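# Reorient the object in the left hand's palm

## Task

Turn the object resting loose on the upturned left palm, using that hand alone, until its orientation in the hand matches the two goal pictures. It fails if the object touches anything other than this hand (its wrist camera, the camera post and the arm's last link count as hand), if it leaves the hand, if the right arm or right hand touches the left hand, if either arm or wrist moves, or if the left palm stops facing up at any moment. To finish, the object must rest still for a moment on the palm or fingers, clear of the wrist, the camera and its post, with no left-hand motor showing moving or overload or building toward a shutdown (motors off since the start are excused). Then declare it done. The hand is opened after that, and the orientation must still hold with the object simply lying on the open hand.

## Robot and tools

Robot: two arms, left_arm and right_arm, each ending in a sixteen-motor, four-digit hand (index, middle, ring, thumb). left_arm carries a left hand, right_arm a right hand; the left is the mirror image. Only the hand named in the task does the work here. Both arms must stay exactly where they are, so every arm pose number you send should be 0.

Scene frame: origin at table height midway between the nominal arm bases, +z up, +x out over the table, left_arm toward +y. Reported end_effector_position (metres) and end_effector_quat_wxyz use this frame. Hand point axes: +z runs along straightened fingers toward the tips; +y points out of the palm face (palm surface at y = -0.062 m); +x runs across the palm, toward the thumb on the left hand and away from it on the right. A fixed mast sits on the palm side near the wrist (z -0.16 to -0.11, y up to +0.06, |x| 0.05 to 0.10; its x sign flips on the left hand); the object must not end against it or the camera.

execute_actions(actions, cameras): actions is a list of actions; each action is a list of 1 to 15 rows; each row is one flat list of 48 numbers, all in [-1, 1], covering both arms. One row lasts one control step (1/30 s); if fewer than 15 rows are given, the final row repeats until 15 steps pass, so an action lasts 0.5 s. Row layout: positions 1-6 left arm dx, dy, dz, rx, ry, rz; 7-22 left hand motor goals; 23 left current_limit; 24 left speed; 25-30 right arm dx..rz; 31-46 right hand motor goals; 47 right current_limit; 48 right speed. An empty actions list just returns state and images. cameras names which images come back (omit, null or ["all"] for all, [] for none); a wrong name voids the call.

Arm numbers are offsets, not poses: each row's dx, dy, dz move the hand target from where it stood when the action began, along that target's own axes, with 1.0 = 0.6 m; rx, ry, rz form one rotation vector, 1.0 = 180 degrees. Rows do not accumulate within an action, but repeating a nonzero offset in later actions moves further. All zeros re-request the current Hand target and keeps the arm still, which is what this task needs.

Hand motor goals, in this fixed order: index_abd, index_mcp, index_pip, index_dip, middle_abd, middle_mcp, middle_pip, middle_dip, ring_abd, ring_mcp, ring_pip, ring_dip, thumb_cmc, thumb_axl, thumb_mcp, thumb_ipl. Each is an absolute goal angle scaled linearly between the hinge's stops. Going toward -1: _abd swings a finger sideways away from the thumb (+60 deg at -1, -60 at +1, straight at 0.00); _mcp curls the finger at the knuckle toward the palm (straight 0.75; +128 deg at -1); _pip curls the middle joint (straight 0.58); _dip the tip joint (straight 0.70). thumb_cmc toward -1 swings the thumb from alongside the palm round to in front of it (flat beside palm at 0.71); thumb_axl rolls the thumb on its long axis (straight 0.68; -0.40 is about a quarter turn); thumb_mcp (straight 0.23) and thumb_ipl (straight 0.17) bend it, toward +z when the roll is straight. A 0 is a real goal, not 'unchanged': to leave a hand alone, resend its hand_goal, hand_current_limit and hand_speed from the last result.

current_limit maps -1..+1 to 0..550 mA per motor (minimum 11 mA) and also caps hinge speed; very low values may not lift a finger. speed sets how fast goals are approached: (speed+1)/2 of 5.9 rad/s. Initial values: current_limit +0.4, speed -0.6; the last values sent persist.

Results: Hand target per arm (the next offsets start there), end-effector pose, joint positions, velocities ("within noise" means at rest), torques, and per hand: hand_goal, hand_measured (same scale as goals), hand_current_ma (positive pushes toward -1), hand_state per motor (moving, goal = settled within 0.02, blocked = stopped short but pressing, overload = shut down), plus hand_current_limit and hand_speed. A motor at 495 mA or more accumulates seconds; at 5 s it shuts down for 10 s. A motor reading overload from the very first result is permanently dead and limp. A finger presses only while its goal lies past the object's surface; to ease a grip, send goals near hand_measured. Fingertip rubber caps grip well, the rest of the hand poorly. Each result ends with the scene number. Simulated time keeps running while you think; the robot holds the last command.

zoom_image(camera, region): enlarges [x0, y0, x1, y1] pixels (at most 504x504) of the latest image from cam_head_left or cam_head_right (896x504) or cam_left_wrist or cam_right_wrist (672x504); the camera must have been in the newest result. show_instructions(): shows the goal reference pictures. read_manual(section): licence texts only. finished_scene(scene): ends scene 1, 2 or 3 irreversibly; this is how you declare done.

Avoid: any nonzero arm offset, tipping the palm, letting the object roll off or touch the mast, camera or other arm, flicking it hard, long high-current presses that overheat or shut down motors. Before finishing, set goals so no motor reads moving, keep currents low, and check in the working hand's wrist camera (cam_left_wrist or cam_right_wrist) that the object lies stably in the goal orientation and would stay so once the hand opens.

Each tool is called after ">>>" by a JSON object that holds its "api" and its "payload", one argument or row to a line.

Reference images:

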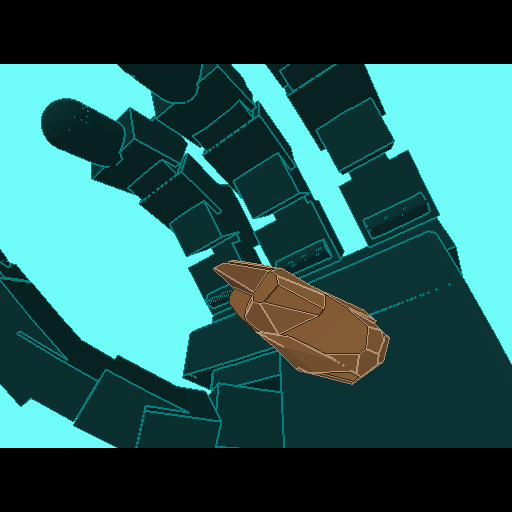

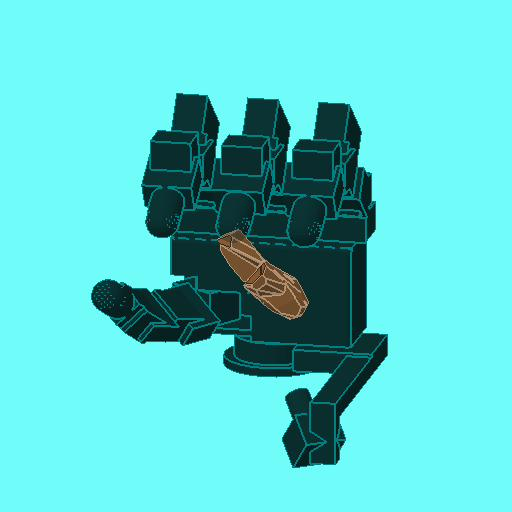

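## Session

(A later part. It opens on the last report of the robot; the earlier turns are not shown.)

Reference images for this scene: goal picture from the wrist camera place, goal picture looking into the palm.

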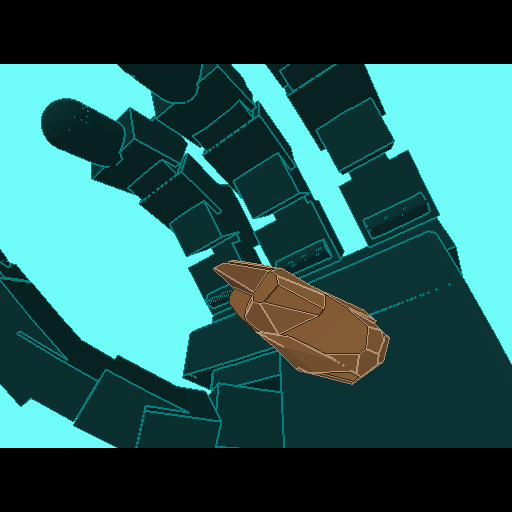

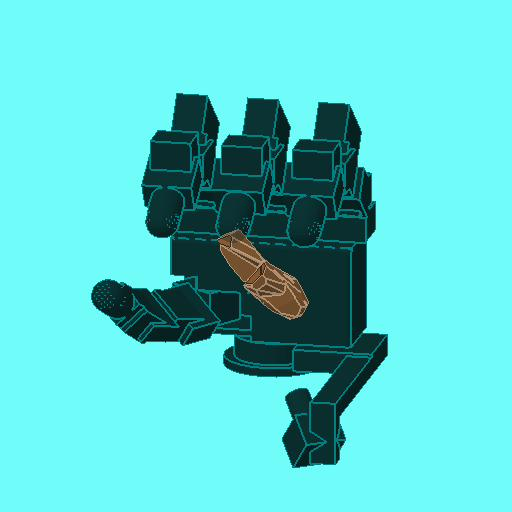

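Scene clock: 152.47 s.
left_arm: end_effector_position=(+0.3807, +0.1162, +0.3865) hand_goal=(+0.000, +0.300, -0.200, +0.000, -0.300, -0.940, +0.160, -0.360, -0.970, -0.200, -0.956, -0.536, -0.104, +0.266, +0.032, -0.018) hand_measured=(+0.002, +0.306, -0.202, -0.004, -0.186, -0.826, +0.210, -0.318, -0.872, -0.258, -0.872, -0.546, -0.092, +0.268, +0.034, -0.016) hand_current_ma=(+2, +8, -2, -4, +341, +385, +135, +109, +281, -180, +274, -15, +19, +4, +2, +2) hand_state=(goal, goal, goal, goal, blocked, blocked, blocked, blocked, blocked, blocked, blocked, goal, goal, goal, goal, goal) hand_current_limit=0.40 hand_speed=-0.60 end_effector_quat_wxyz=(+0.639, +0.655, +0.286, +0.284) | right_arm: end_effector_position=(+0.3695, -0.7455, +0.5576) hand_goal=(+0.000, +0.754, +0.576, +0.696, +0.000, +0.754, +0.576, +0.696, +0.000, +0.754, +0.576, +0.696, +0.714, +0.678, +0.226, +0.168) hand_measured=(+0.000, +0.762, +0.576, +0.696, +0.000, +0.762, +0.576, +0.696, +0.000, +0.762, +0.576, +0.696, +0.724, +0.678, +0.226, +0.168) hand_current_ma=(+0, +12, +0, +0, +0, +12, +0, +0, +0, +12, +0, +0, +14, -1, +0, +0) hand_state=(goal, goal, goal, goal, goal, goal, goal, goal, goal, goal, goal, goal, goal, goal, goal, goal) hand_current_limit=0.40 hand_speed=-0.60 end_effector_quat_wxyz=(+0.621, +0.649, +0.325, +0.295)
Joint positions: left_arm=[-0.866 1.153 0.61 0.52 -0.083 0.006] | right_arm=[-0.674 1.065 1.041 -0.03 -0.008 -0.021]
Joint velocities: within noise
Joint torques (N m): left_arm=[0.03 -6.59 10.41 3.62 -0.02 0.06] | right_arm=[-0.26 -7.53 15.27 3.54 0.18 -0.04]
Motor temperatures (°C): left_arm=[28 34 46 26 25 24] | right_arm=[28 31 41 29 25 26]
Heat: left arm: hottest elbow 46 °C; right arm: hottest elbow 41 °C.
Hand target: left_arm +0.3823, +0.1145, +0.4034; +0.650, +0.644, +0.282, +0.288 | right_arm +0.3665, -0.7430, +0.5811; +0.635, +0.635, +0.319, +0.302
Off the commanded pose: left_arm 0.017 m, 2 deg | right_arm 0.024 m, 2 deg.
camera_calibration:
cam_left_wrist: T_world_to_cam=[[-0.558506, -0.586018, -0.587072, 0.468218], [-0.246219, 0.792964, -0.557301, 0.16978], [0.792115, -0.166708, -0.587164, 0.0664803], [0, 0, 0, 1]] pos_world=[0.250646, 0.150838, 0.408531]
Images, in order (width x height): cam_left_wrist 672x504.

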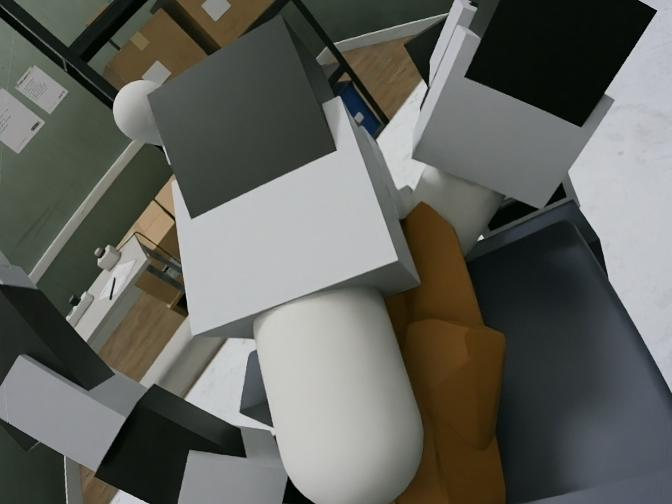

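>>> {"api": "execute_actions", "payload": {
  "actions": [
    [[0,0,0,0,0,0,0.0,0.3,-0.2,0,-0.1,-0.5,0.139,0.1,-0.87,-0.25,-0.87,-0.536,-0.104,0.266,0.032,-0.018,0.4,-0.6,0,0,0,0,0,0,0,0.754,0.576,0.696,0,0.754,0.576,0.696,0,0.754,0.576,0.696,0.714,0.678,0.226,0.168,0.4,-0.6]],
    [[0,0,0,0,0,0,0.0,0.3,-0.2,0,0,0.05,0.139,0.12,-0.8,-0.25,-0.87,-0.536,-0.104,0.266,0.032,-0.018,0.4,-0.6,0,0,0,0,0,0,0,0.754,0.576,0.696,0,0.754,0.576,0.696,0,0.754,0.576,0.696,0.714,0.678,0.226,0.168,0.4,-0.6]]
  ],
  "cameras": ["cam_left_wrist", "cam_head_left", "cam_head_right"]
}}

>>> {"api": "zoom_image", "payload": {
  "camera": "cam_head_right",
  "region": [335, 245, 405, 315]
}}

Scene clock: 157.67 s.
left_arm: end_effector_position=(+0.3807, +0.1162, +0.3865) hand_goal=(+0.000, +0.300, -0.200, +0.000, +0.000, +0.050, +0.140, +0.120, -0.800, -0.250, -0.870, -0.536, -0.104, +0.266, +0.032, -0.018) hand_measured=(+0.002, +0.306, -0.202, -0.004, -0.002, +0.056, +0.140, +0.116, -0.806, -0.250, -0.870, -0.540, -0.092, +0.268, +0.034, -0.016) hand_current_ma=(+2, +8, -2, -4, -3, +7, +0, -4, -6, +1, +1, -4, +19, +4, +2, +2) hand_state=(goal, goal, goal, goal, goal, goal, goal, goal, goal, goal, goal, goal, goal, goal, goal, goal) hand_current_limit=0.40 hand_speed=-0.60 end_effector_quat_wxyz=(+0.639, +0.655, +0.286, +0.284) | right_arm: end_effector_position=(+0.3695, -0.7455, +0.5576) hand_goal=(+0.000, +0.754, +0.576, +0.696, +0.000, +0.754, +0.576, +0.696, +0.000, +0.754, +0.576, +0.696, +0.714, +0.678, +0.226, +0.168) hand_measured=(+0.000, +0.762, +0.576, +0.696, +0.000, +0.762, +0.576, +0.696, +0.000, +0.762, +0.576, +0.696, +0.724, +0.678, +0.226, +0.168) hand_current_ma=(+0, +12, +0, +0, +0, +12, +0, +0, +0, +12, +0, +0, +14, -1, +0, +0) hand_state=(goal, goal, goal, goal, goal, goal, goal, goal, goal, goal, goal, goal, goal, goal, goal, goal) hand_current_limit=0.40 hand_speed=-0.60 end_effector_quat_wxyz=(+0.621, +0.649, +0.325, +0.295)
Joint positions: left_arm=[-0.866 1.153 0.61 0.52 -0.083 0.006] | right_arm=[-0.674 1.065 1.041 -0.03 -0.008 -0.021]
Joint velocities: within noise
Joint torques (N m): left_arm=[0.03 -6.83 10.45 3.71 -0.02 0.07] | right_arm=[-0.21 -7.53 15.25 3.52 0.19 -0.04]
Motor temperatures (°C): left_arm=[28 34 46 26 25 24] | right_arm=[28 31 41 29 25 26]
Heat: left arm: hottest elbow 46 °C; right arm: hottest elbow 41 °C.
Hand target: left_arm +0.3823, +0.1145, +0.4034; +0.650, +0.644, +0.282, +0.288 | right_arm +0.3665, -0.7430, +0.5811; +0.635, +0.635, +0.319, +0.302
Off the commanded pose: left_arm 0.017 m, 2 deg | right_arm 0.024 m, 2 deg.
camera_calibration:
cam_left_wrist: T_world_to_cam=[[-0.558506, -0.586018, -0.587072, 0.468218], [-0.246219, 0.792964, -0.557301, 0.16978], [0.792115, -0.166708, -0.587164, 0.0664803], [0, 0, 0, 1]] pos_world=[0.250646, 0.150838, 0.408531]
Images, in order (width x height): cam_head_left 896x504, cam_head_right 896x504, cam_left_wrist 672x504.

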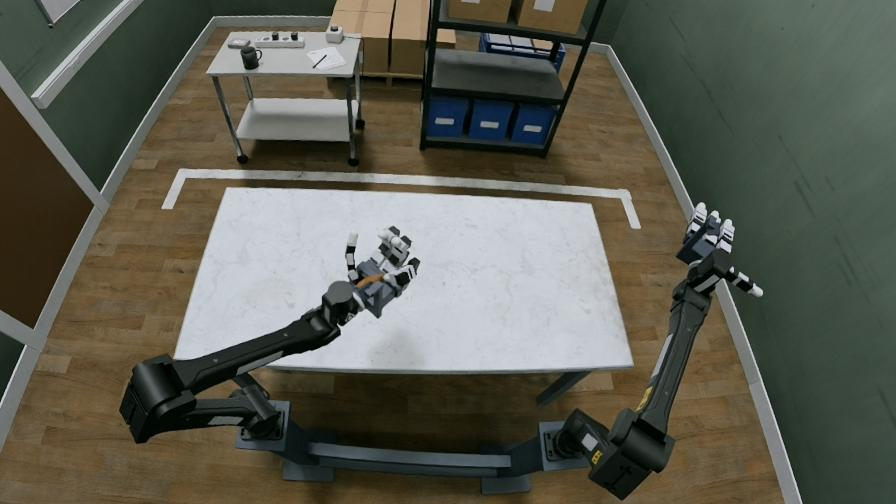

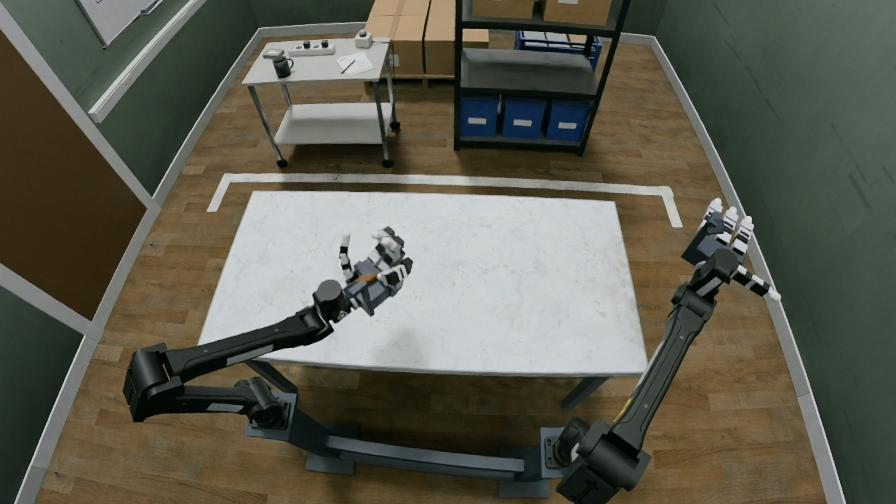

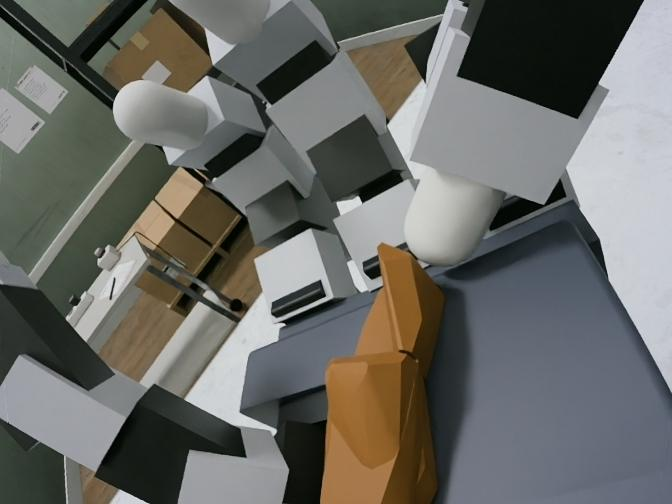

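Scaled by 7.200 from the camera's 896x504 image, which has a finer 1280x720 frame.

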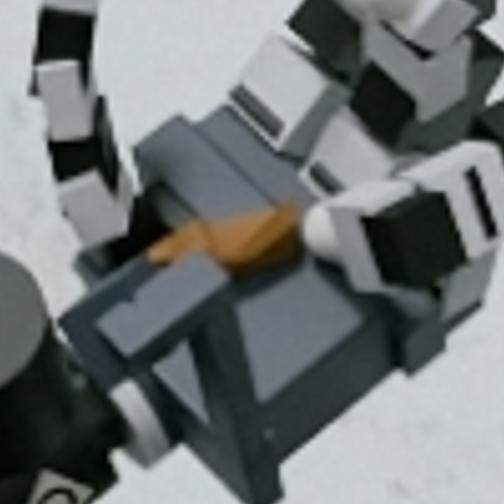

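>>> {"api": "execute_actions", "payload": {
  "actions": [
    [[0,0,0,0,0,0,0.0,-0.3,0.139,-0.1,0,0.05,0.139,0.12,-0.7,0.1,-0.9,-0.4,0.4,0.4,0.032,-0.018,0.4,-0.6,0,0,0,0,0,0,0,0.754,0.576,0.696,0,0.754,0.576,0.696,0,0.754,0.576,0.696,0.714,0.678,0.226,0.168,0.4,-0.6]],
    [[0,0,0,0,0,0,0.0,-0.7,0.139,-0.2,0,0.05,0.139,0.12,0,0.1,-0.6,-0.2,0.5,0.4,0.032,-0.018,0.4,-0.6,0,0,0,0,0,0,0,0.754,0.576,0.696,0,0.754,0.576,0.696,0,0.754,0.576,0.696,0.714,0.678,0.226,0.168,0.4,-0.6]],
    [[0,0,0,0,0,0,0.0,-0.9,0.139,-0.4,0,0.05,0.139,0.12,0,0.1,-0.6,-0.2,0.5,0.4,0.032,-0.018,0.4,-0.6,0,0,0,0,0,0,0,0.754,0.576,0.696,0,0.754,0.576,0.696,0,0.754,0.576,0.696,0.714,0.678,0.226,0.168,0.4,-0.6]]
  ],
  "cameras": ["cam_left_wrist"]
}}

>>> {"api": "execute_actions", "payload": {
  "actions": [
    [[0,0,0,0,0,0,-0.5,-0.9,0.139,-0.4,0,0.05,0.139,0.12,0,0.1,-0.6,-0.2,0.5,0.4,0.032,-0.018,0.4,-0.6,0,0,0,0,0,0,0,0.754,0.576,0.696,0,0.754,0.576,0.696,0,0.754,0.576,0.696,0.714,0.678,0.226,0.168,0.4,-0.6]]
  ],
  "cameras": ["cam_left_wrist"]
}}

Scene clock: 175.50 s.
left_arm: end_effector_position=(+0.3807, +0.1162, +0.3865) hand_goal=(+0.000, -0.900, +0.140, -0.400, +0.000, +0.050, +0.140, +0.120, +0.000, +0.100, -0.600, -0.200, +0.500, +0.400, +0.032, -0.018) hand_measured=(+0.002, -0.902, +0.138, -0.398, -0.002, +0.056, +0.140, +0.116, -0.004, +0.102, -0.608, -0.204, +0.508, +0.400, +0.034, -0.016) hand_current_ma=(+2, -4, -3, +2, -3, +8, +0, -4, -3, +3, -11, -5, +14, +0, +2, +2) hand_state=(goal, goal, goal, goal, goal, goal, goal, goal, goal, goal, goal, goal, goal, goal, goal, goal) hand_current_limit=0.40 hand_speed=-0.60 end_effector_quat_wxyz=(+0.639, +0.655, +0.286, +0.284) | right_arm: end_effector_position=(+0.3695, -0.7455, +0.5576) hand_goal=(+0.000, +0.754, +0.576, +0.696, +0.000, +0.754, +0.576, +0.696, +0.000, +0.754, +0.576, +0.696, +0.714, +0.678, +0.226, +0.168) hand_measured=(+0.000, +0.762, +0.576, +0.696, +0.000, +0.762, +0.576, +0.696, +0.000, +0.762, +0.576, +0.696, +0.724, +0.678, +0.226, +0.168) hand_current_ma=(+0, +12, +0, +0, +0, +12, +0, +0, +0, +12, +0, +0, +14, -1, +0, +0) hand_state=(goal, goal, goal, goal, goal, goal, goal, goal, goal, goal, goal, goal, goal, goal, goal, goal) hand_current_limit=0.40 hand_speed=-0.60 end_effector_quat_wxyz=(+0.621, +0.649, +0.325, +0.295)
Joint positions: left_arm=[-0.866 1.153 0.61 0.52 -0.083 0.006] | right_arm=[-0.674 1.065 1.041 -0.03 -0.008 -0.021]
Joint velocities: within noise
Joint torques (N m): left_arm=[-0.09 -6.71 10.41 3.63 -0.02 0.11] | right_arm=[-0.21 -7.53 15.24 3.55 0.18 -0.04]
Motor temperatures (°C): left_arm=[28 34 46 26 25 24] | right_arm=[28 31 42 29 25 26]
Heat: left arm: hottest elbow 46 °C; right arm: hottest elbow 42 °C.
Hand target: left_arm +0.3823, +0.1145, +0.4034; +0.650, +0.644, +0.282, +0.288 | right_arm +0.3665, -0.7430, +0.5811; +0.635, +0.635, +0.319, +0.302
Off the commanded pose: left_arm 0.017 m, 2 deg | right_arm 0.024 m, 2 deg.
camera_calibration:
cam_left_wrist: T_world_to_cam=[[-0.558506, -0.586018, -0.587072, 0.468218], [-0.246219, 0.792964, -0.557301, 0.16978], [0.792115, -0.166708, -0.587164, 0.0664803], [0, 0, 0, 1]] pos_world=[0.250646, 0.150838, 0.408531]
Images, in order (width x height): cam_left_wrist 672x504.

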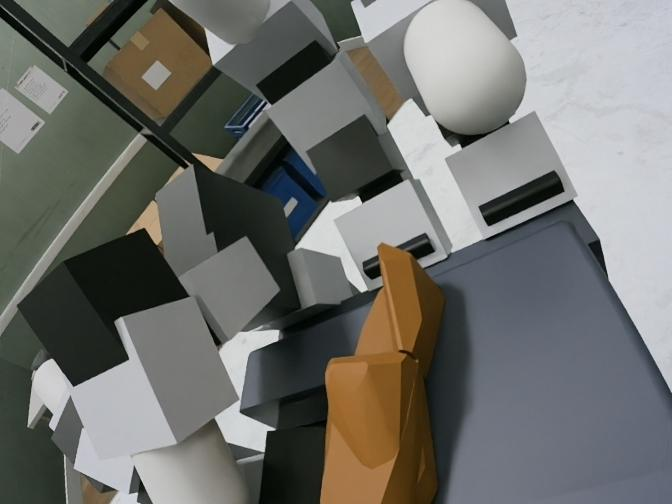

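Scene clock: 176.23 s.
left_arm: end_effector_position=(+0.3807, +0.1162, +0.3865) hand_goal=(-0.500, -0.900, +0.140, -0.400, +0.000, +0.050, +0.140, +0.120, +0.000, +0.100, -0.600, -0.200, +0.500, +0.400, +0.032, -0.018) hand_measured=(-0.500, -0.902, +0.138, -0.398, -0.002, +0.056, +0.140, +0.116, -0.004, +0.102, -0.608, -0.204, +0.508, +0.400, +0.034, -0.016) hand_current_ma=(+1, -4, -3, +2, -3, +8, +0, -4, -3, +3, -11, -5, +14, +0, +2, +2) hand_state=(goal, goal, goal, goal, goal, goal, goal, goal, goal, goal, goal, goal, goal, goal, goal, goal) hand_current_limit=0.40 hand_speed=-0.60 end_effector_quat_wxyz=(+0.639, +0.655, +0.286, +0.284) | right_arm: end_effector_position=(+0.3695, -0.7455, +0.5576) hand_goal=(+0.000, +0.754, +0.576, +0.696, +0.000, +0.754, +0.576, +0.696, +0.000, +0.754, +0.576, +0.696, +0.714, +0.678, +0.226, +0.168) hand_measured=(+0.000, +0.762, +0.576, +0.696, +0.000, +0.762, +0.576, +0.696, +0.000, +0.762, +0.576, +0.696, +0.724, +0.678, +0.226, +0.168) hand_current_ma=(+0, +12, +0, +0, +0, +12, +0, +0, +0, +12, +0, +0, +14, -1, +0, +0) hand_state=(goal, goal, goal, goal, goal, goal, goal, goal, goal, goal, goal, goal, goal, goal, goal, goal) hand_current_limit=0.40 hand_speed=-0.60 end_effector_quat_wxyz=(+0.621, +0.649, +0.325, +0.295)
Joint positions: left_arm=[-0.866 1.153 0.61 0.52 -0.083 0.006] | right_arm=[-0.674 1.065 1.041 -0.03 -0.008 -0.021]
Joint velocities: within noise
Joint torques (N m): left_arm=[-0.03 -6.59 10.43 3.66 -0.02 0.1] | right_arm=[-0.21 -7.53 15.25 3.56 0.18 -0.04]
Motor temperatures (°C): left_arm=[28 34 46 26 25 24] | right_arm=[28 31 42 29 25 26]
Heat: left arm: hottest elbow 46 °C; right arm: hottest elbow 42 °C.
Hand target: left_arm +0.3823, +0.1145, +0.4034; +0.650, +0.644, +0.282, +0.288 | right_arm +0.3665, -0.7430, +0.5811; +0.635, +0.635, +0.319, +0.302
Off the commanded pose: left_arm 0.017 m, 2 deg | right_arm 0.024 m, 2 deg.
camera_calibration:
cam_left_wrist: T_world_to_cam=[[-0.558506, -0.586018, -0.587072, 0.468218], [-0.246219, 0.792964, -0.557301, 0.16978], [0.792115, -0.166708, -0.587164, 0.0664803], [0, 0, 0, 1]] pos_world=[0.250646, 0.150838, 0.408531]
Images, in order (width x height): cam_left_wrist 672x504.

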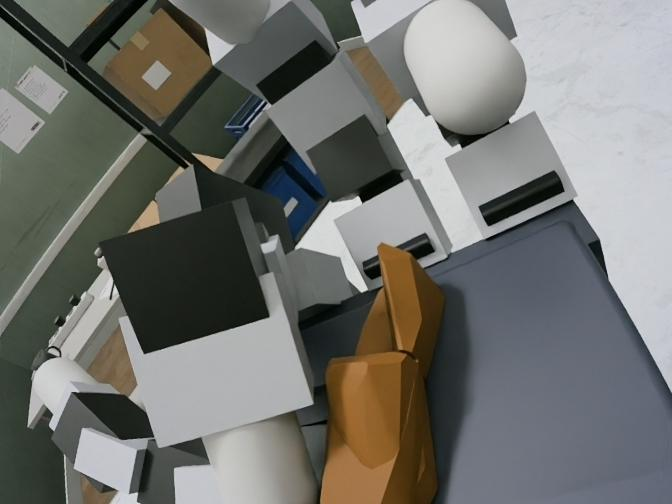

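Continue to push.

>>> {"api": "execute_actions", "payload": {
  "actions": [
    [[0,0,0,0,0,0,-1,-0.95,0.139,-0.45,0,0.05,0.139,0.12,0,0.1,-0.6,-0.2,0.5,0.4,0.032,-0.018,0.5,-0.6,0,0,0,0,0,0,0,0.754,0.576,0.696,0,0.754,0.576,0.696,0,0.754,0.576,0.696,0.714,0.678,0.226,0.168,0.4,-0.6]],
    [[0,0,0,0,0,0,-1,-1,0.139,-0.55,0,0.05,0.139,0.12,0,0.1,-0.6,-0.2,0.5,0.4,0.032,-0.018,0.5,-0.6,0,0,0,0,0,0,0,0.754,0.576,0.696,0,0.754,0.576,0.696,0,0.754,0.576,0.696,0.714,0.678,0.226,0.168,0.4,-0.6]]
  ],
  "cameras": ["cam_left_wrist"]
}}

Scene clock: 180.30 s.
left_arm: end_effector_position=(+0.3807, +0.1162, +0.3865) hand_goal=(-1.000, -1.000, +0.140, -0.550, +0.000, +0.050, +0.140, +0.120, +0.000, +0.100, -0.600, -0.200, +0.500, +0.400, +0.032, -0.018) hand_measured=(-0.936, -0.920, +0.156, -0.506, -0.002, +0.056, +0.140, +0.116, -0.004, +0.102, -0.608, -0.204, +0.508, +0.400, +0.034, -0.016) hand_current_ma=(+160, +273, +33, +117, -3, +8, +0, -4, -3, +3, -11, -5, +14, +0, +2, +2) hand_state=(blocked, blocked, goal, blocked, goal, goal, goal, goal, goal, goal, goal, goal, goal, goal, goal, goal) hand_current_limit=0.50 hand_speed=-0.60 end_effector_quat_wxyz=(+0.639, +0.655, +0.286, +0.284) | right_arm: end_effector_position=(+0.3695, -0.7455, +0.5576) hand_goal=(+0.000, +0.754, +0.576, +0.696, +0.000, +0.754, +0.576, +0.696, +0.000, +0.754, +0.576, +0.696, +0.714, +0.678, +0.226, +0.168) hand_measured=(+0.000, +0.762, +0.576, +0.696, +0.000, +0.762, +0.576, +0.696, +0.000, +0.762, +0.576, +0.696, +0.724, +0.678, +0.226, +0.168) hand_current_ma=(+0, +12, +0, +0, +0, +12, +0, +0, +0, +12, +0, +0, +14, -1, +0, +0) hand_state=(goal, goal, goal, goal, goal, goal, goal, goal, goal, goal, goal, goal, goal, goal, goal, goal) hand_current_limit=0.40 hand_speed=-0.60 end_effector_quat_wxyz=(+0.621, +0.649, +0.325, +0.295)
Joint positions: left_arm=[-0.866 1.153 0.61 0.52 -0.083 0.006] | right_arm=[-0.674 1.065 1.041 -0.03 -0.008 -0.021]
Joint velocities: within noise
Joint torques (N m): left_arm=[0.09 -6.65 10.41 3.63 -0.02 0.09] | right_arm=[-0.21 -7.65 15.27 3.56 0.19 -0.04]
Motor temperatures (°C): left_arm=[28 34 47 26 25 24] | right_arm=[28 31 42 29 25 26]
Heat: left arm: hottest elbow 47 °C; right arm: hottest elbow 42 °C.
Hand target: left_arm +0.3823, +0.1145, +0.4034; +0.650, +0.644, +0.282, +0.288 | right_arm +0.3665, -0.7430, +0.5811; +0.635, +0.635, +0.319, +0.302
Off the commanded pose: left_arm 0.017 m, 2 deg | right_arm 0.024 m, 2 deg.
camera_calibration:
cam_left_wrist: T_world_to_cam=[[-0.558506, -0.586018, -0.587072, 0.468218], [-0.246219, 0.792964, -0.557301, 0.16978], [0.792115, -0.166708, -0.587164, 0.0664803], [0, 0, 0, 1]] pos_world=[0.250646, 0.150838, 0.408531]
Images, in order (width x height): cam_left_wrist 672x504.

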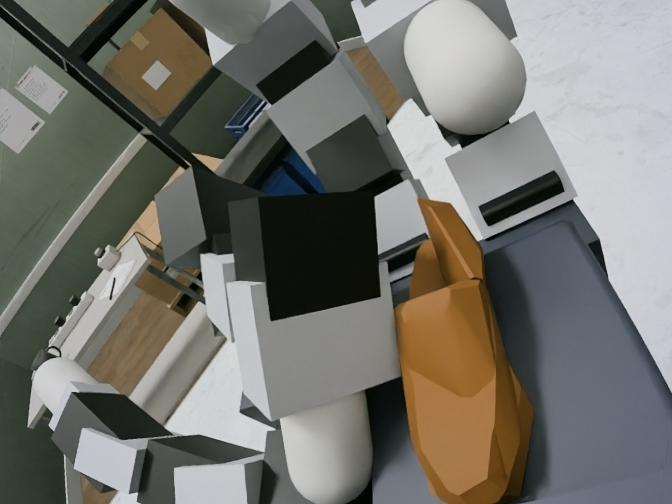

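>>> {"api": "execute_actions", "payload": {
  "actions": [
    [[0,0,0,0,0,0,-1,-0.93,0.139,-0.52,0,0.15,0.139,0.12,0.5,0.1,-0.77,-0.39,0.5,0.4,0.032,-0.018,0.5,-0.6,0,0,0,0,0,0,0,0.754,0.576,0.696,0,0.754,0.576,0.696,0,0.754,0.576,0.696,0.714,0.678,0.226,0.168,0.4,-0.6]],
    [[0,0,0,0,0,0,-1,-0.93,0.139,-0.52,0,0.15,0.139,0.12,0.5,-0.34,-0.77,-0.39,0.5,0.4,0.032,-0.018,0.5,-0.6,0,0,0,0,0,0,0,0.754,0.576,0.696,0,0.754,0.576,0.696,0,0.754,0.576,0.696,0.714,0.678,0.226,0.168,0.4,-0.6]],
    [[0,0,0,0,0,0,-1,-0.93,0.139,-0.52,0,0.15,0.139,0.12,-0.2,-0.34,-0.77,-0.39,0.5,0.4,0.032,-0.018,0.5,-0.6,0,0,0,0,0,0,0,0.754,0.576,0.696,0,0.754,0.576,0.696,0,0.754,0.576,0.696,0.714,0.678,0.226,0.168,0.4,-0.6]],
    [[0,0,0,0,0,0,-1,-0.93,0.139,-0.52,0,0.15,0.139,0.12,-0.6,-0.32,-0.85,-0.45,0.5,0.4,0.032,-0.018,0.5,-0.6,0,0,0,0,0,0,0,0.754,0.576,0.696,0,0.754,0.576,0.696,0,0.754,0.576,0.696,0.714,0.678,0.226,0.168,0.4,-0.6]]
  ],
  "cameras": ["cam_left_wrist"]
}}

>>> {"api": "execute_actions", "payload": {
  "actions": [
    [[0,0,0,0,0,0,-1,-0.93,0.139,-0.52,0,0.15,0.139,0.12,-1,-0.3,-0.9,-0.48,0.5,0.4,0.032,-0.018,0.5,-0.6,0,0,0,0,0,0,0,0.754,0.576,0.696,0,0.754,0.576,0.696,0,0.754,0.576,0.696,0.714,0.678,0.226,0.168,0.4,-0.6]]
  ],
  "cameras": ["cam_left_wrist"]
}}

Scene clock: 189.80 s.
left_arm: end_effector_position=(+0.3807, +0.1162, +0.3865) hand_goal=(-1.000, -0.930, +0.140, -0.520, +0.000, +0.150, +0.140, +0.120, -0.600, -0.320, -0.850, -0.450, +0.500, +0.400, +0.032, -0.018) hand_measured=(-0.954, -0.908, +0.152, -0.502, -0.002, +0.156, +0.140, +0.116, -0.590, -0.296, -0.792, -0.426, +0.508, +0.400, +0.034, -0.016) hand_current_ma=(+101, +48, +19, +34, -3, +10, +0, -4, +15, +57, +166, +52, +14, +0, +2, +2) hand_state=(blocked, blocked, goal, goal, goal, goal, goal, goal, goal, blocked, blocked, blocked, goal, goal, goal, goal) hand_current_limit=0.50 hand_speed=-0.60 end_effector_quat_wxyz=(+0.639, +0.655, +0.286, +0.284) | right_arm: end_effector_position=(+0.3695, -0.7455, +0.5576) hand_goal=(+0.000, +0.754, +0.576, +0.696, +0.000, +0.754, +0.576, +0.696, +0.000, +0.754, +0.576, +0.696, +0.714, +0.678, +0.226, +0.168) hand_measured=(+0.000, +0.762, +0.576, +0.696, +0.000, +0.762, +0.576, +0.696, +0.000, +0.762, +0.576, +0.696, +0.724, +0.678, +0.226, +0.168) hand_current_ma=(+0, +12, +0, +0, +0, +12, +0, +0, +0, +12, +0, +0, +14, -1, +0, +0) hand_state=(goal, goal, goal, goal, goal, goal, goal, goal, goal, goal, goal, goal, goal, goal, goal, goal) hand_current_limit=0.40 hand_speed=-0.60 end_effector_quat_wxyz=(+0.621, +0.649, +0.325, +0.295)
Joint positions: left_arm=[-0.866 1.153 0.61 0.52 -0.083 0.006] | right_arm=[-0.674 1.065 1.041 -0.03 -0.008 -0.021]
Joint velocities: within noise
Joint torques (N m): left_arm=[0.03 -6.65 10.37 3.59 -0.01 0.09] | right_arm=[-0.21 -7.53 15.24 3.54 0.18 -0.04]
Motor temperatures (°C): left_arm=[28 34 47 26 25 24] | right_arm=[28 31 42 29 25 26]
Heat: left arm: hottest elbow 47 °C; right arm: hottest elbow 42 °C.
Hand target: left_arm +0.3823, +0.1145, +0.4034; +0.650, +0.644, +0.282, +0.288 | right_arm +0.3665, -0.7430, +0.5811; +0.635, +0.635, +0.319, +0.302
Off the commanded pose: left_arm 0.017 m, 2 deg | right_arm 0.024 m, 2 deg.
camera_calibration:
cam_left_wrist: T_world_to_cam=[[-0.558506, -0.586018, -0.587072, 0.468218], [-0.246219, 0.792964, -0.557301, 0.16978], [0.792115, -0.166708, -0.587164, 0.0664803], [0, 0, 0, 1]] pos_world=[0.250646, 0.150838, 0.408531]
Images, in order (width x height): cam_left_wrist 672x504.

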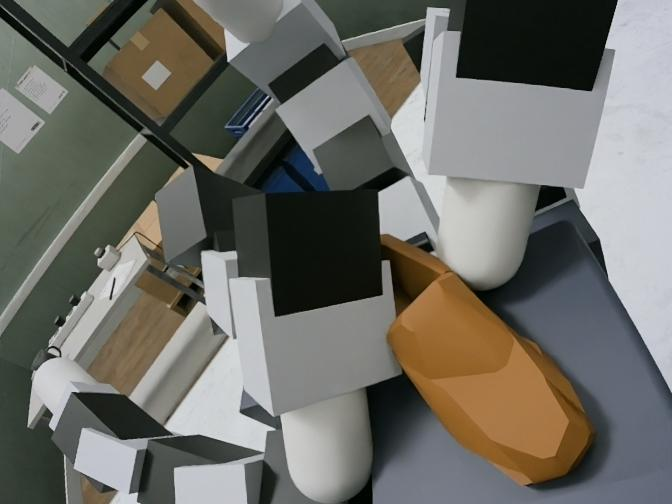

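Scene clock: 190.50 s.
left_arm: end_effector_position=(+0.3807, +0.1162, +0.3865) hand_goal=(-1.000, -0.930, +0.140, -0.520, +0.000, +0.150, +0.140, +0.120, -1.000, -0.300, -0.900, -0.480, +0.500, +0.400, +0.032, -0.018) hand_measured=(-0.954, -0.908, +0.150, -0.506, -0.002, +0.156, +0.140, +0.116, -0.918, -0.302, -0.870, -0.492, +0.508, +0.400, +0.034, -0.016) hand_current_ma=(+101, +50, +17, +26, -3, +10, +0, -4, +220, -2, +71, -23, +14, +0, +2, +2) hand_state=(blocked, blocked, goal, goal, goal, goal, goal, goal, blocked, goal, blocked, goal, goal, goal, goal, goal) hand_current_limit=0.50 hand_speed=-0.60 end_effector_quat_wxyz=(+0.639, +0.655, +0.286, +0.284) | right_arm: end_effector_position=(+0.3695, -0.7455, +0.5576) hand_goal=(+0.000, +0.754, +0.576, +0.696, +0.000, +0.754, +0.576, +0.696, +0.000, +0.754, +0.576, +0.696, +0.714, +0.678, +0.226, +0.168) hand_measured=(+0.000, +0.762, +0.576, +0.696, +0.000, +0.762, +0.576, +0.696, +0.000, +0.762, +0.576, +0.696, +0.724, +0.678, +0.226, +0.168) hand_current_ma=(+0, +12, +0, +0, +0, +12, +0, +0, +0, +12, +0, +0, +14, -1, +0, +0) hand_state=(goal, goal, goal, goal, goal, goal, goal, goal, goal, goal, goal, goal, goal, goal, goal, goal) hand_current_limit=0.40 hand_speed=-0.60 end_effector_quat_wxyz=(+0.621, +0.649, +0.325, +0.295)
Joint positions: left_arm=[-0.866 1.153 0.61 0.52 -0.083 0.006] | right_arm=[-0.674 1.065 1.041 -0.03 -0.008 -0.021]
Joint velocities: within noise
Joint torques (N m): left_arm=[-0.03 -6.71 10.37 3.62 -0.02 0.08] | right_arm=[-0.15 -7.53 15.27 3.55 0.18 -0.04]
Motor temperatures (°C): left_arm=[28 34 47 26 25 24] | right_arm=[28 31 42 29 25 26]
Heat: left arm: hottest elbow 47 °C; right arm: hottest elbow 42 °C.
Hand target: left_arm +0.3823, +0.1145, +0.4034; +0.650, +0.644, +0.282, +0.288 | right_arm +0.3665, -0.7430, +0.5811; +0.635, +0.635, +0.319, +0.302
Off the commanded pose: left_arm 0.017 m, 2 deg | right_arm 0.024 m, 2 deg.
camera_calibration:
cam_left_wrist: T_world_to_cam=[[-0.558506, -0.586018, -0.587072, 0.468218], [-0.246219, 0.792964, -0.557301, 0.16978], [0.792115, -0.166708, -0.587164, 0.0664803], [0, 0, 0, 1]] pos_world=[0.250646, 0.150838, 0.408531]
Images, in order (width x height): cam_left_wrist 672x504.

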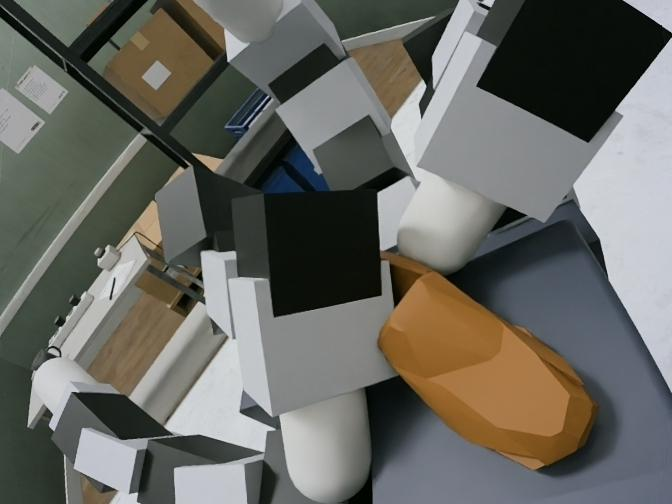

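>>> {"api": "execute_actions", "payload": {
  "actions": [
    [[0,0,0,0,0,0,-0.7,-0.88,0.139,-0.4,0,0.15,0.139,0.12,-0.8,-0.2,-0.87,-0.45,0.5,0.4,0.032,-0.018,0.4,-0.6,0,0,0,0,0,0,0,0.754,0.576,0.696,0,0.754,0.576,0.696,0,0.754,0.576,0.696,0.714,0.678,0.226,0.168,0.4,-0.6]],
    [[0,0,0,0,0,0,-0.5,-0.5,0.139,-0.1,0,0.15,0.139,0.12,-0.6,0.1,-0.8,-0.4,0.5,0.4,0.032,-0.018,0.4,-0.6,0,0,0,0,0,0,0,0.754,0.576,0.696,0,0.754,0.576,0.696,0,0.754,0.576,0.696,0.714,0.678,0.226,0.168,0.4,-0.6]],
    [[0,0,0,0,0,0,0,0.1,0.139,0.2,0,0.046,-0.008,0.28,0,0.1,-0.1,0.1,0.3,0.3,0.032,-0.018,0.4,-0.6,0,0,0,0,0,0,0,0.754,0.576,0.696,0,0.754,0.576,0.696,0,0.754,0.576,0.696,0.714,0.678,0.226,0.168,0.4,-0.6]],
    [[0,0,0,0,0,0,0,0.046,-0.008,0.28,0,0.046,-0.008,0.28,0,0.046,-0.008,0.28,-0.104,0.266,0.032,-0.018,0.4,-0.6,0,0,0,0,0,0,0,0.754,0.576,0.696,0,0.754,0.576,0.696,0,0.754,0.576,0.696,0.714,0.678,0.226,0.168,0.4,-0.6]]
  ],
  "cameras": ["cam_left_wrist", "cam_head_right"]
}}

>>> {"api": "zoom_image", "payload": {
  "camera": "cam_left_wrist",
  "region": [270, 210, 610, 480]
}}

>>> {"api": "show_instructions", "payload": {

}}

Scene clock: 199.07 s.
left_arm: end_effector_position=(+0.3807, +0.1162, +0.3865) hand_goal=(+0.000, +0.046, -0.008, +0.280, +0.000, +0.046, -0.008, +0.280, +0.000, +0.046, -0.008, +0.280, -0.104, +0.266, +0.032, -0.018) hand_measured=(-0.002, +0.050, -0.006, +0.276, -0.002, +0.064, -0.006, +0.278, -0.004, +0.058, -0.010, +0.276, -0.092, +0.270, +0.034, -0.016) hand_current_ma=(-3, +5, +3, -4, -3, +38, +3, -2, -4, +24, -3, -4, +24, +8, +2, +2) hand_state=(goal, goal, goal, goal, goal, goal, goal, goal, goal, goal, goal, goal, goal, goal, goal, goal) hand_current_limit=0.40 hand_speed=-0.60 end_effector_quat_wxyz=(+0.639, +0.655, +0.286, +0.284) | right_arm: end_effector_position=(+0.3695, -0.7455, +0.5576) hand_goal=(+0.000, +0.754, +0.576, +0.696, +0.000, +0.754, +0.576, +0.696, +0.000, +0.754, +0.576, +0.696, +0.714, +0.678, +0.226, +0.168) hand_measured=(+0.000, +0.762, +0.576, +0.696, +0.000, +0.762, +0.576, +0.696, +0.000, +0.762, +0.576, +0.696, +0.724, +0.678, +0.226, +0.168) hand_current_ma=(+0, +12, +0, +0, +0, +12, +0, +0, +0, +12, +0, +0, +14, -1, +0, +0) hand_state=(goal, goal, goal, goal, goal, goal, goal, goal, goal, goal, goal, goal, goal, goal, goal, goal) hand_current_limit=0.40 hand_speed=-0.60 end_effector_quat_wxyz=(+0.621, +0.649, +0.325, +0.295)
Joint positions: left_arm=[-0.866 1.153 0.61 0.52 -0.083 0.006] | right_arm=[-0.674 1.065 1.041 -0.03 -0.008 -0.021]
Joint velocities: within noise
Joint torques (N m): left_arm=[0.09 -6.77 10.47 3.75 -0.02 0.07] | right_arm=[-0.26 -7.59 15.25 3.56 0.18 -0.04]
Motor temperatures (°C): left_arm=[28 34 47 26 25 24] | right_arm=[28 32 42 29 25 26]
Heat: left arm: hottest elbow 47 °C; right arm: hottest elbow 42 °C.
Hand target: left_arm +0.3823, +0.1145, +0.4034; +0.650, +0.644, +0.282, +0.288 | right_arm +0.3665, -0.7430, +0.5811; +0.635, +0.635, +0.319, +0.302
Off the commanded pose: left_arm 0.017 m, 2 deg | right_arm 0.024 m, 2 deg.
camera_calibration:
cam_left_wrist: T_world_to_cam=[[-0.558506, -0.586018, -0.587072, 0.468218], [-0.246219, 0.792964, -0.557301, 0.16978], [0.792115, -0.166708, -0.587164, 0.0664803], [0, 0, 0, 1]] pos_world=[0.250646, 0.150838, 0.408531]
Images, in order (width x height): cam_head_right 896x504, cam_left_wrist 672x504.

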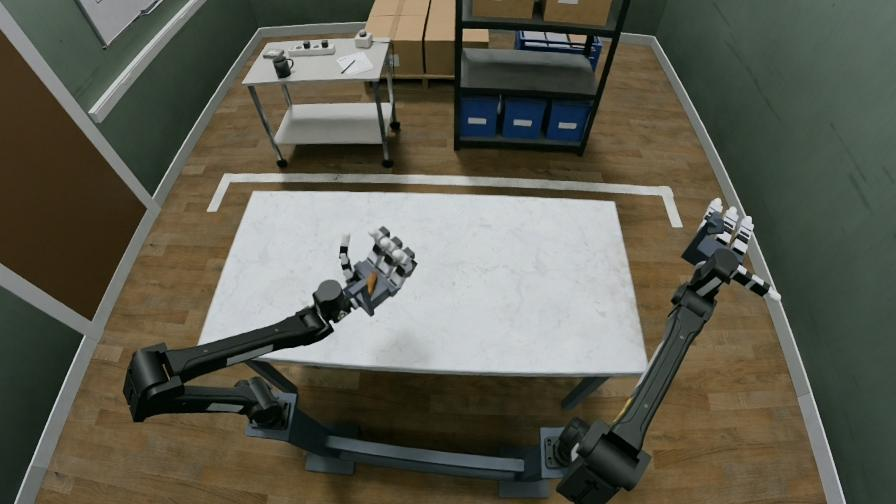

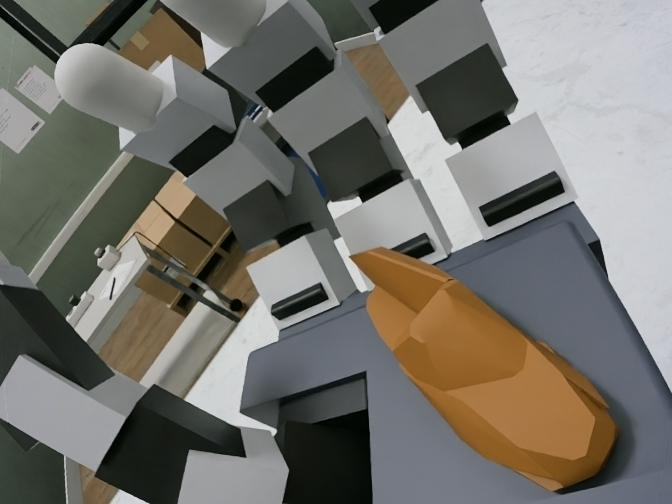

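Scaled by 1.482 from the camera's 672x504 image, which has a finer 960x720 frame.

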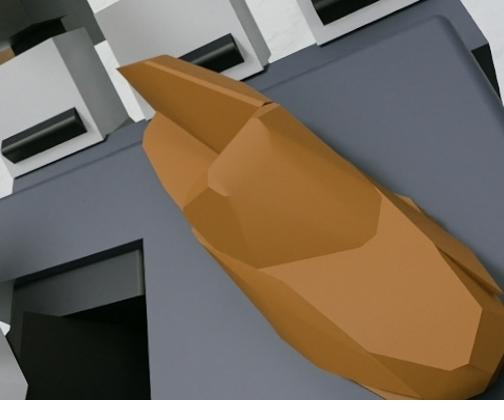

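Reference images for this scene: goal picture from the wrist camera place, goal picture looking into the palm.

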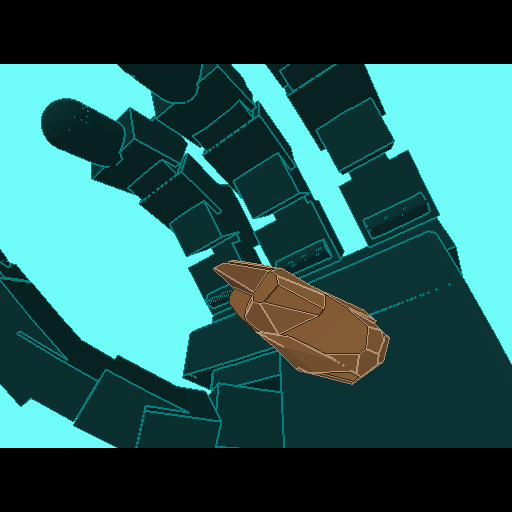

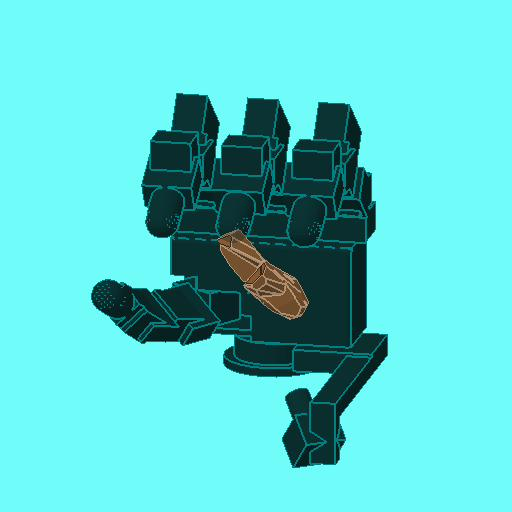

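>>> {"api": "execute_actions", "payload": {
  "actions": [
    [[0,0,0,0,0,0,0,0.046,-0.008,0.28,-0.15,0.25,-0.4,-0.464,0,0.046,-0.008,0.28,-0.104,0.266,0.032,-0.018,0.4,-0.6,0,0,0,0,0,0,0,0.754,0.576,0.696,0,0.754,0.576,0.696,0,0.754,0.576,0.696,0.714,0.678,0.226,0.168,0.4,-0.6]],
    [[0,0,0,0,0,0,0,0.046,-0.008,0.28,-0.15,0.25,-0.956,-0.5,0,0.046,-0.008,0.28,-0.104,0.266,0.032,-0.018,0.4,-0.6,0,0,0,0,0,0,0,0.754,0.576,0.696,0,0.754,0.576,0.696,0,0.754,0.576,0.696,0.714,0.678,0.226,0.168,0.4,-0.6]],
    [[0,0,0,0,0,0,0,0.046,-0.008,0.28,-0.15,0,-0.85,-0.464,0,0.046,-0.008,0.28,-0.104,0.266,0.032,-0.018,0.4,-0.6,0,0,0,0,0,0,0,0.754,0.576,0.696,0,0.754,0.576,0.696,0,0.754,0.576,0.696,0.714,0.678,0.226,0.168,0.4,-0.6]]
  ],
  "cameras": ["cam_left_wrist"]
}}

Scene clock: 212.57 s.
left_arm: end_effector_position=(+0.3807, +0.1162, +0.3865) hand_goal=(+0.000, +0.046, -0.008, +0.280, -0.150, +0.000, -0.850, -0.464, +0.000, +0.046, -0.008, +0.280, -0.104, +0.266, +0.032, -0.018) hand_measured=(-0.002, +0.050, -0.006, +0.276, -0.148, +0.012, -0.856, -0.468, -0.004, +0.058, -0.010, +0.276, -0.092, +0.270, +0.034, -0.016) hand_current_ma=(-3, +5, +3, -4, +2, +23, -8, -4, -3, +24, -3, -4, +24, +8, +2, +2) hand_state=(goal, goal, goal, goal, goal, goal, goal, goal, goal, goal, goal, goal, goal, goal, goal, goal) hand_current_limit=0.40 hand_speed=-0.60 end_effector_quat_wxyz=(+0.639, +0.655, +0.286, +0.284) | right_arm: end_effector_position=(+0.3695, -0.7455, +0.5576) hand_goal=(+0.000, +0.754, +0.576, +0.696, +0.000, +0.754, +0.576, +0.696, +0.000, +0.754, +0.576, +0.696, +0.714, +0.678, +0.226, +0.168) hand_measured=(+0.000, +0.762, +0.576, +0.696, +0.000, +0.762, +0.576, +0.696, +0.000, +0.762, +0.576, +0.696, +0.724, +0.678, +0.226, +0.168) hand_current_ma=(+0, +12, +0, +0, +0, +12, +0, +0, +0, +12, +0, +0, +14, -1, +0, +0) hand_state=(goal, goal, goal, goal, goal, goal, goal, goal, goal, goal, goal, goal, goal, goal, goal, goal) hand_current_limit=0.40 hand_speed=-0.60 end_effector_quat_wxyz=(+0.621, +0.649, +0.325, +0.295)
Joint positions: left_arm=[-0.866 1.153 0.61 0.52 -0.083 0.006] | right_arm=[-0.674 1.065 1.041 -0.03 -0.008 -0.021]
Joint velocities: within noise
Joint torques (N m): left_arm=[0.03 -6.71 10.44 3.71 -0.01 0.07] | right_arm=[-0.21 -7.65 15.25 3.54 0.19 -0.04]
Motor temperatures (°C): left_arm=[28 34 47 26 25 24] | right_arm=[28 32 43 29 25 26]
Heat: left arm: hottest elbow 47 °C; right arm: hottest elbow 43 °C.
Hand target: left_arm +0.3823, +0.1145, +0.4034; +0.650, +0.644, +0.282, +0.288 | right_arm +0.3665, -0.7430, +0.5811; +0.635, +0.635, +0.319, +0.302
Off the commanded pose: left_arm 0.017 m, 2 deg | right_arm 0.024 m, 2 deg.
camera_calibration:
cam_left_wrist: T_world_to_cam=[[-0.558506, -0.586018, -0.587072, 0.468218], [-0.246219, 0.792964, -0.557301, 0.16978], [0.792115, -0.166708, -0.587164, 0.0664803], [0, 0, 0, 1]] pos_world=[0.250646, 0.150838, 0.408531]
Images, in order (width x height): cam_left_wrist 672x504.

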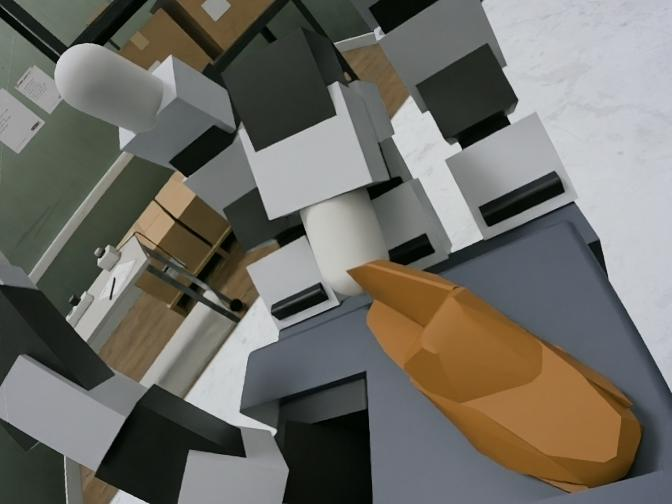

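>>> {"api": "execute_actions", "payload": {
  "actions": [
    [[0,0,0,0,0,0,0,0.046,-0.008,0.28,-0.15,0.2,-0.9,-0.464,0,0.046,-0.008,0.28,-0.104,0.266,0.032,-0.018,0.4,-0.6,0,0,0,0,0,0,0,0.754,0.576,0.696,0,0.754,0.576,0.696,0,0.754,0.576,0.696,0.714,0.678,0.226,0.168,0.4,-0.6]],
    [[0,0,0,0,0,0,0,0.046,-0.008,0.28,0,0.046,-0.008,0.28,0,0.046,-0.008,0.28,-0.104,0.266,0.032,-0.018,0.4,-0.6,0,0,0,0,0,0,0,0.754,0.576,0.696,0,0.754,0.576,0.696,0,0.754,0.576,0.696,0.714,0.678,0.226,0.168,0.4,-0.6]],
    [[0,0,0,0,0,0,0,0.046,-0.008,0.28,0,0.046,-0.008,0.28,0,0.046,-0.008,0.28,-0.104,0.266,0.032,-0.018,0.4,-0.6,0,0,0,0,0,0,0,0.754,0.576,0.696,0,0.754,0.576,0.696,0,0.754,0.576,0.696,0.714,0.678,0.226,0.168,0.4,-0.6]]
  ],
  "cameras": ["cam_left_wrist", "cam_head_right", "cam_head_left"]
}}

>>> {"api": "zoom_image", "payload": {
  "camera": "cam_head_right",
  "region": [345, 255, 405, 315]
}}

>>> {"api": "zoom_image", "payload": {
  "camera": "cam_head_left",
  "region": [345, 255, 405, 315]
}}

Scene clock: 226.30 s.
left_arm: end_effector_position=(+0.3807, +0.1162, +0.3865) hand_goal=(+0.000, +0.046, -0.008, +0.280, +0.000, +0.046, -0.008, +0.280, +0.000, +0.046, -0.008, +0.280, -0.104, +0.266, +0.032, -0.018) hand_measured=(-0.002, +0.050, -0.006, +0.276, -0.002, +0.058, -0.010, +0.276, -0.004, +0.058, -0.010, +0.276, -0.092, +0.270, +0.034, -0.016) hand_current_ma=(-3, +5, +3, -4, -3, +24, -2, -4, -3, +24, -3, -4, +24, +8, +2, +2) hand_state=(goal, goal, goal, goal, goal, goal, goal, goal, goal, goal, goal, goal, goal, goal, goal, goal) hand_current_limit=0.40 hand_speed=-0.60 end_effector_quat_wxyz=(+0.639, +0.655, +0.286, +0.284) | right_arm: end_effector_position=(+0.3695, -0.7455, +0.5576) hand_goal=(+0.000, +0.754, +0.576, +0.696, +0.000, +0.754, +0.576, +0.696, +0.000, +0.754, +0.576, +0.696, +0.714, +0.678, +0.226, +0.168) hand_measured=(+0.000, +0.762, +0.576, +0.696, +0.000, +0.762, +0.576, +0.696, +0.000, +0.762, +0.576, +0.696, +0.724, +0.678, +0.226, +0.168) hand_current_ma=(+0, +12, +0, +0, +0, +12, +0, +0, +0, +12, +0, +0, +14, -1, +0, +0) hand_state=(goal, goal, goal, goal, goal, goal, goal, goal, goal, goal, goal, goal, goal, goal, goal, goal) hand_current_limit=0.40 hand_speed=-0.60 end_effector_quat_wxyz=(+0.621, +0.649, +0.325, +0.295)
Joint positions: left_arm=[-0.866 1.153 0.61 0.52 -0.083 0.006] | right_arm=[-0.674 1.065 1.041 -0.03 -0.008 -0.021]
Joint velocities: within noise
Joint torques (N m): left_arm=[-0.03 -6.71 10.48 3.73 -0.02 0.07] | right_arm=[-0.21 -7.65 15.25 3.55 0.19 -0.04]
Motor temperatures (°C): left_arm=[28 34 48 26 25 24] | right_arm=[28 32 43 29 25 26]
Heat: left arm: hottest elbow 48 °C; right arm: hottest elbow 43 °C.
Hand target: left_arm +0.3823, +0.1145, +0.4034; +0.650, +0.644, +0.282, +0.288 | right_arm +0.3665, -0.7430, +0.5811; +0.635, +0.635, +0.319, +0.302
Off the commanded pose: left_arm 0.017 m, 2 deg | right_arm 0.024 m, 2 deg.
camera_calibration:
cam_left_wrist: T_world_to_cam=[[-0.558506, -0.586018, -0.587072, 0.468218], [-0.246219, 0.792964, -0.557301, 0.16978], [0.792115, -0.166708, -0.587164, 0.0664803], [0, 0, 0, 1]] pos_world=[0.250646, 0.150838, 0.408531]
Images, in order (width x height): cam_head_left 896x504, cam_head_right 896x504, cam_left_wrist 672x504.

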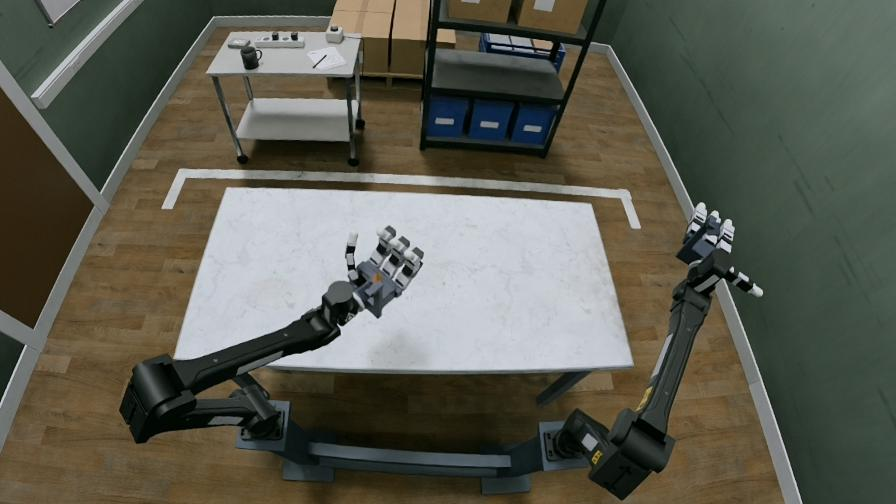

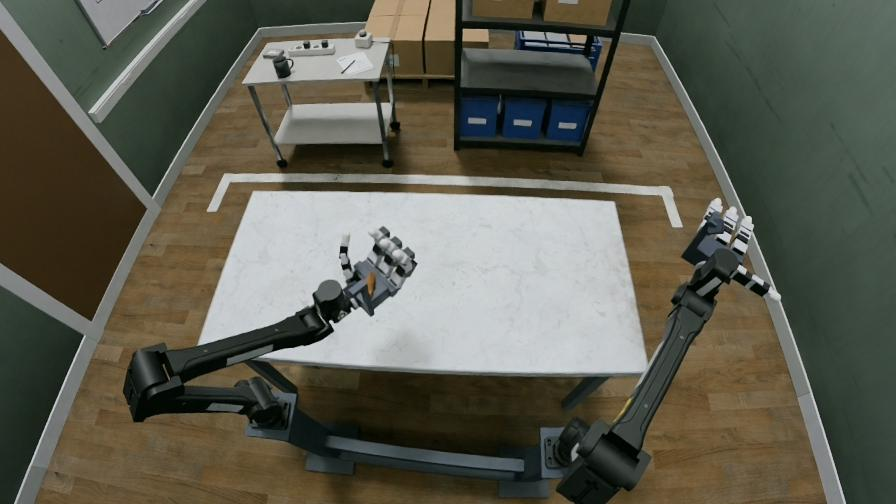

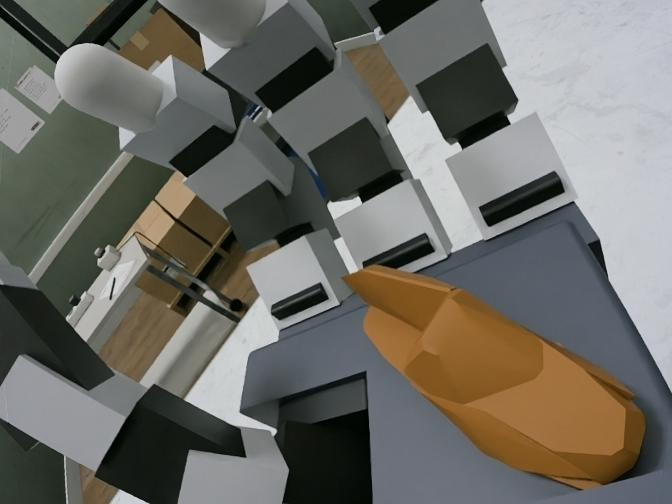

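Scaled by 8.400 from the camera's 896x504 image, which has a finer 1280x720 frame.

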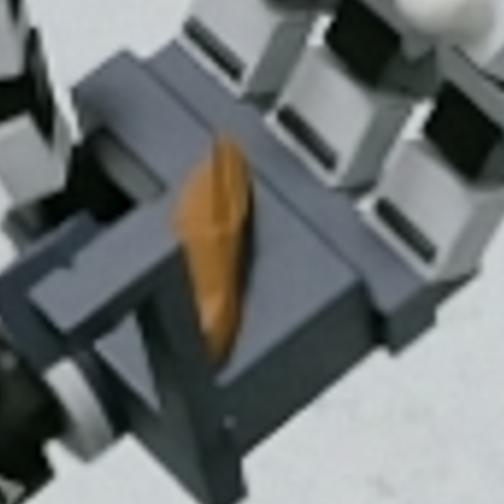

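Scaled by 8.400 from the camera's 896x504 image, which has a finer 1280x720 frame.

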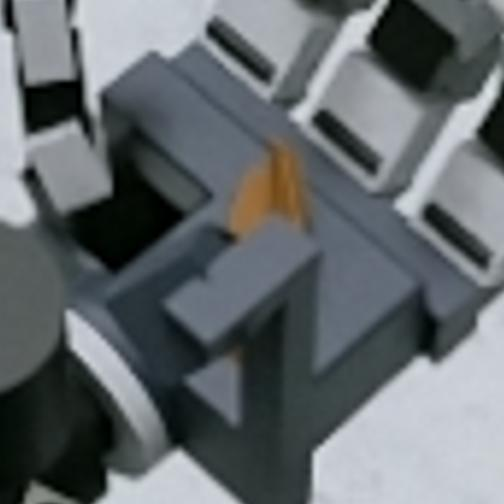

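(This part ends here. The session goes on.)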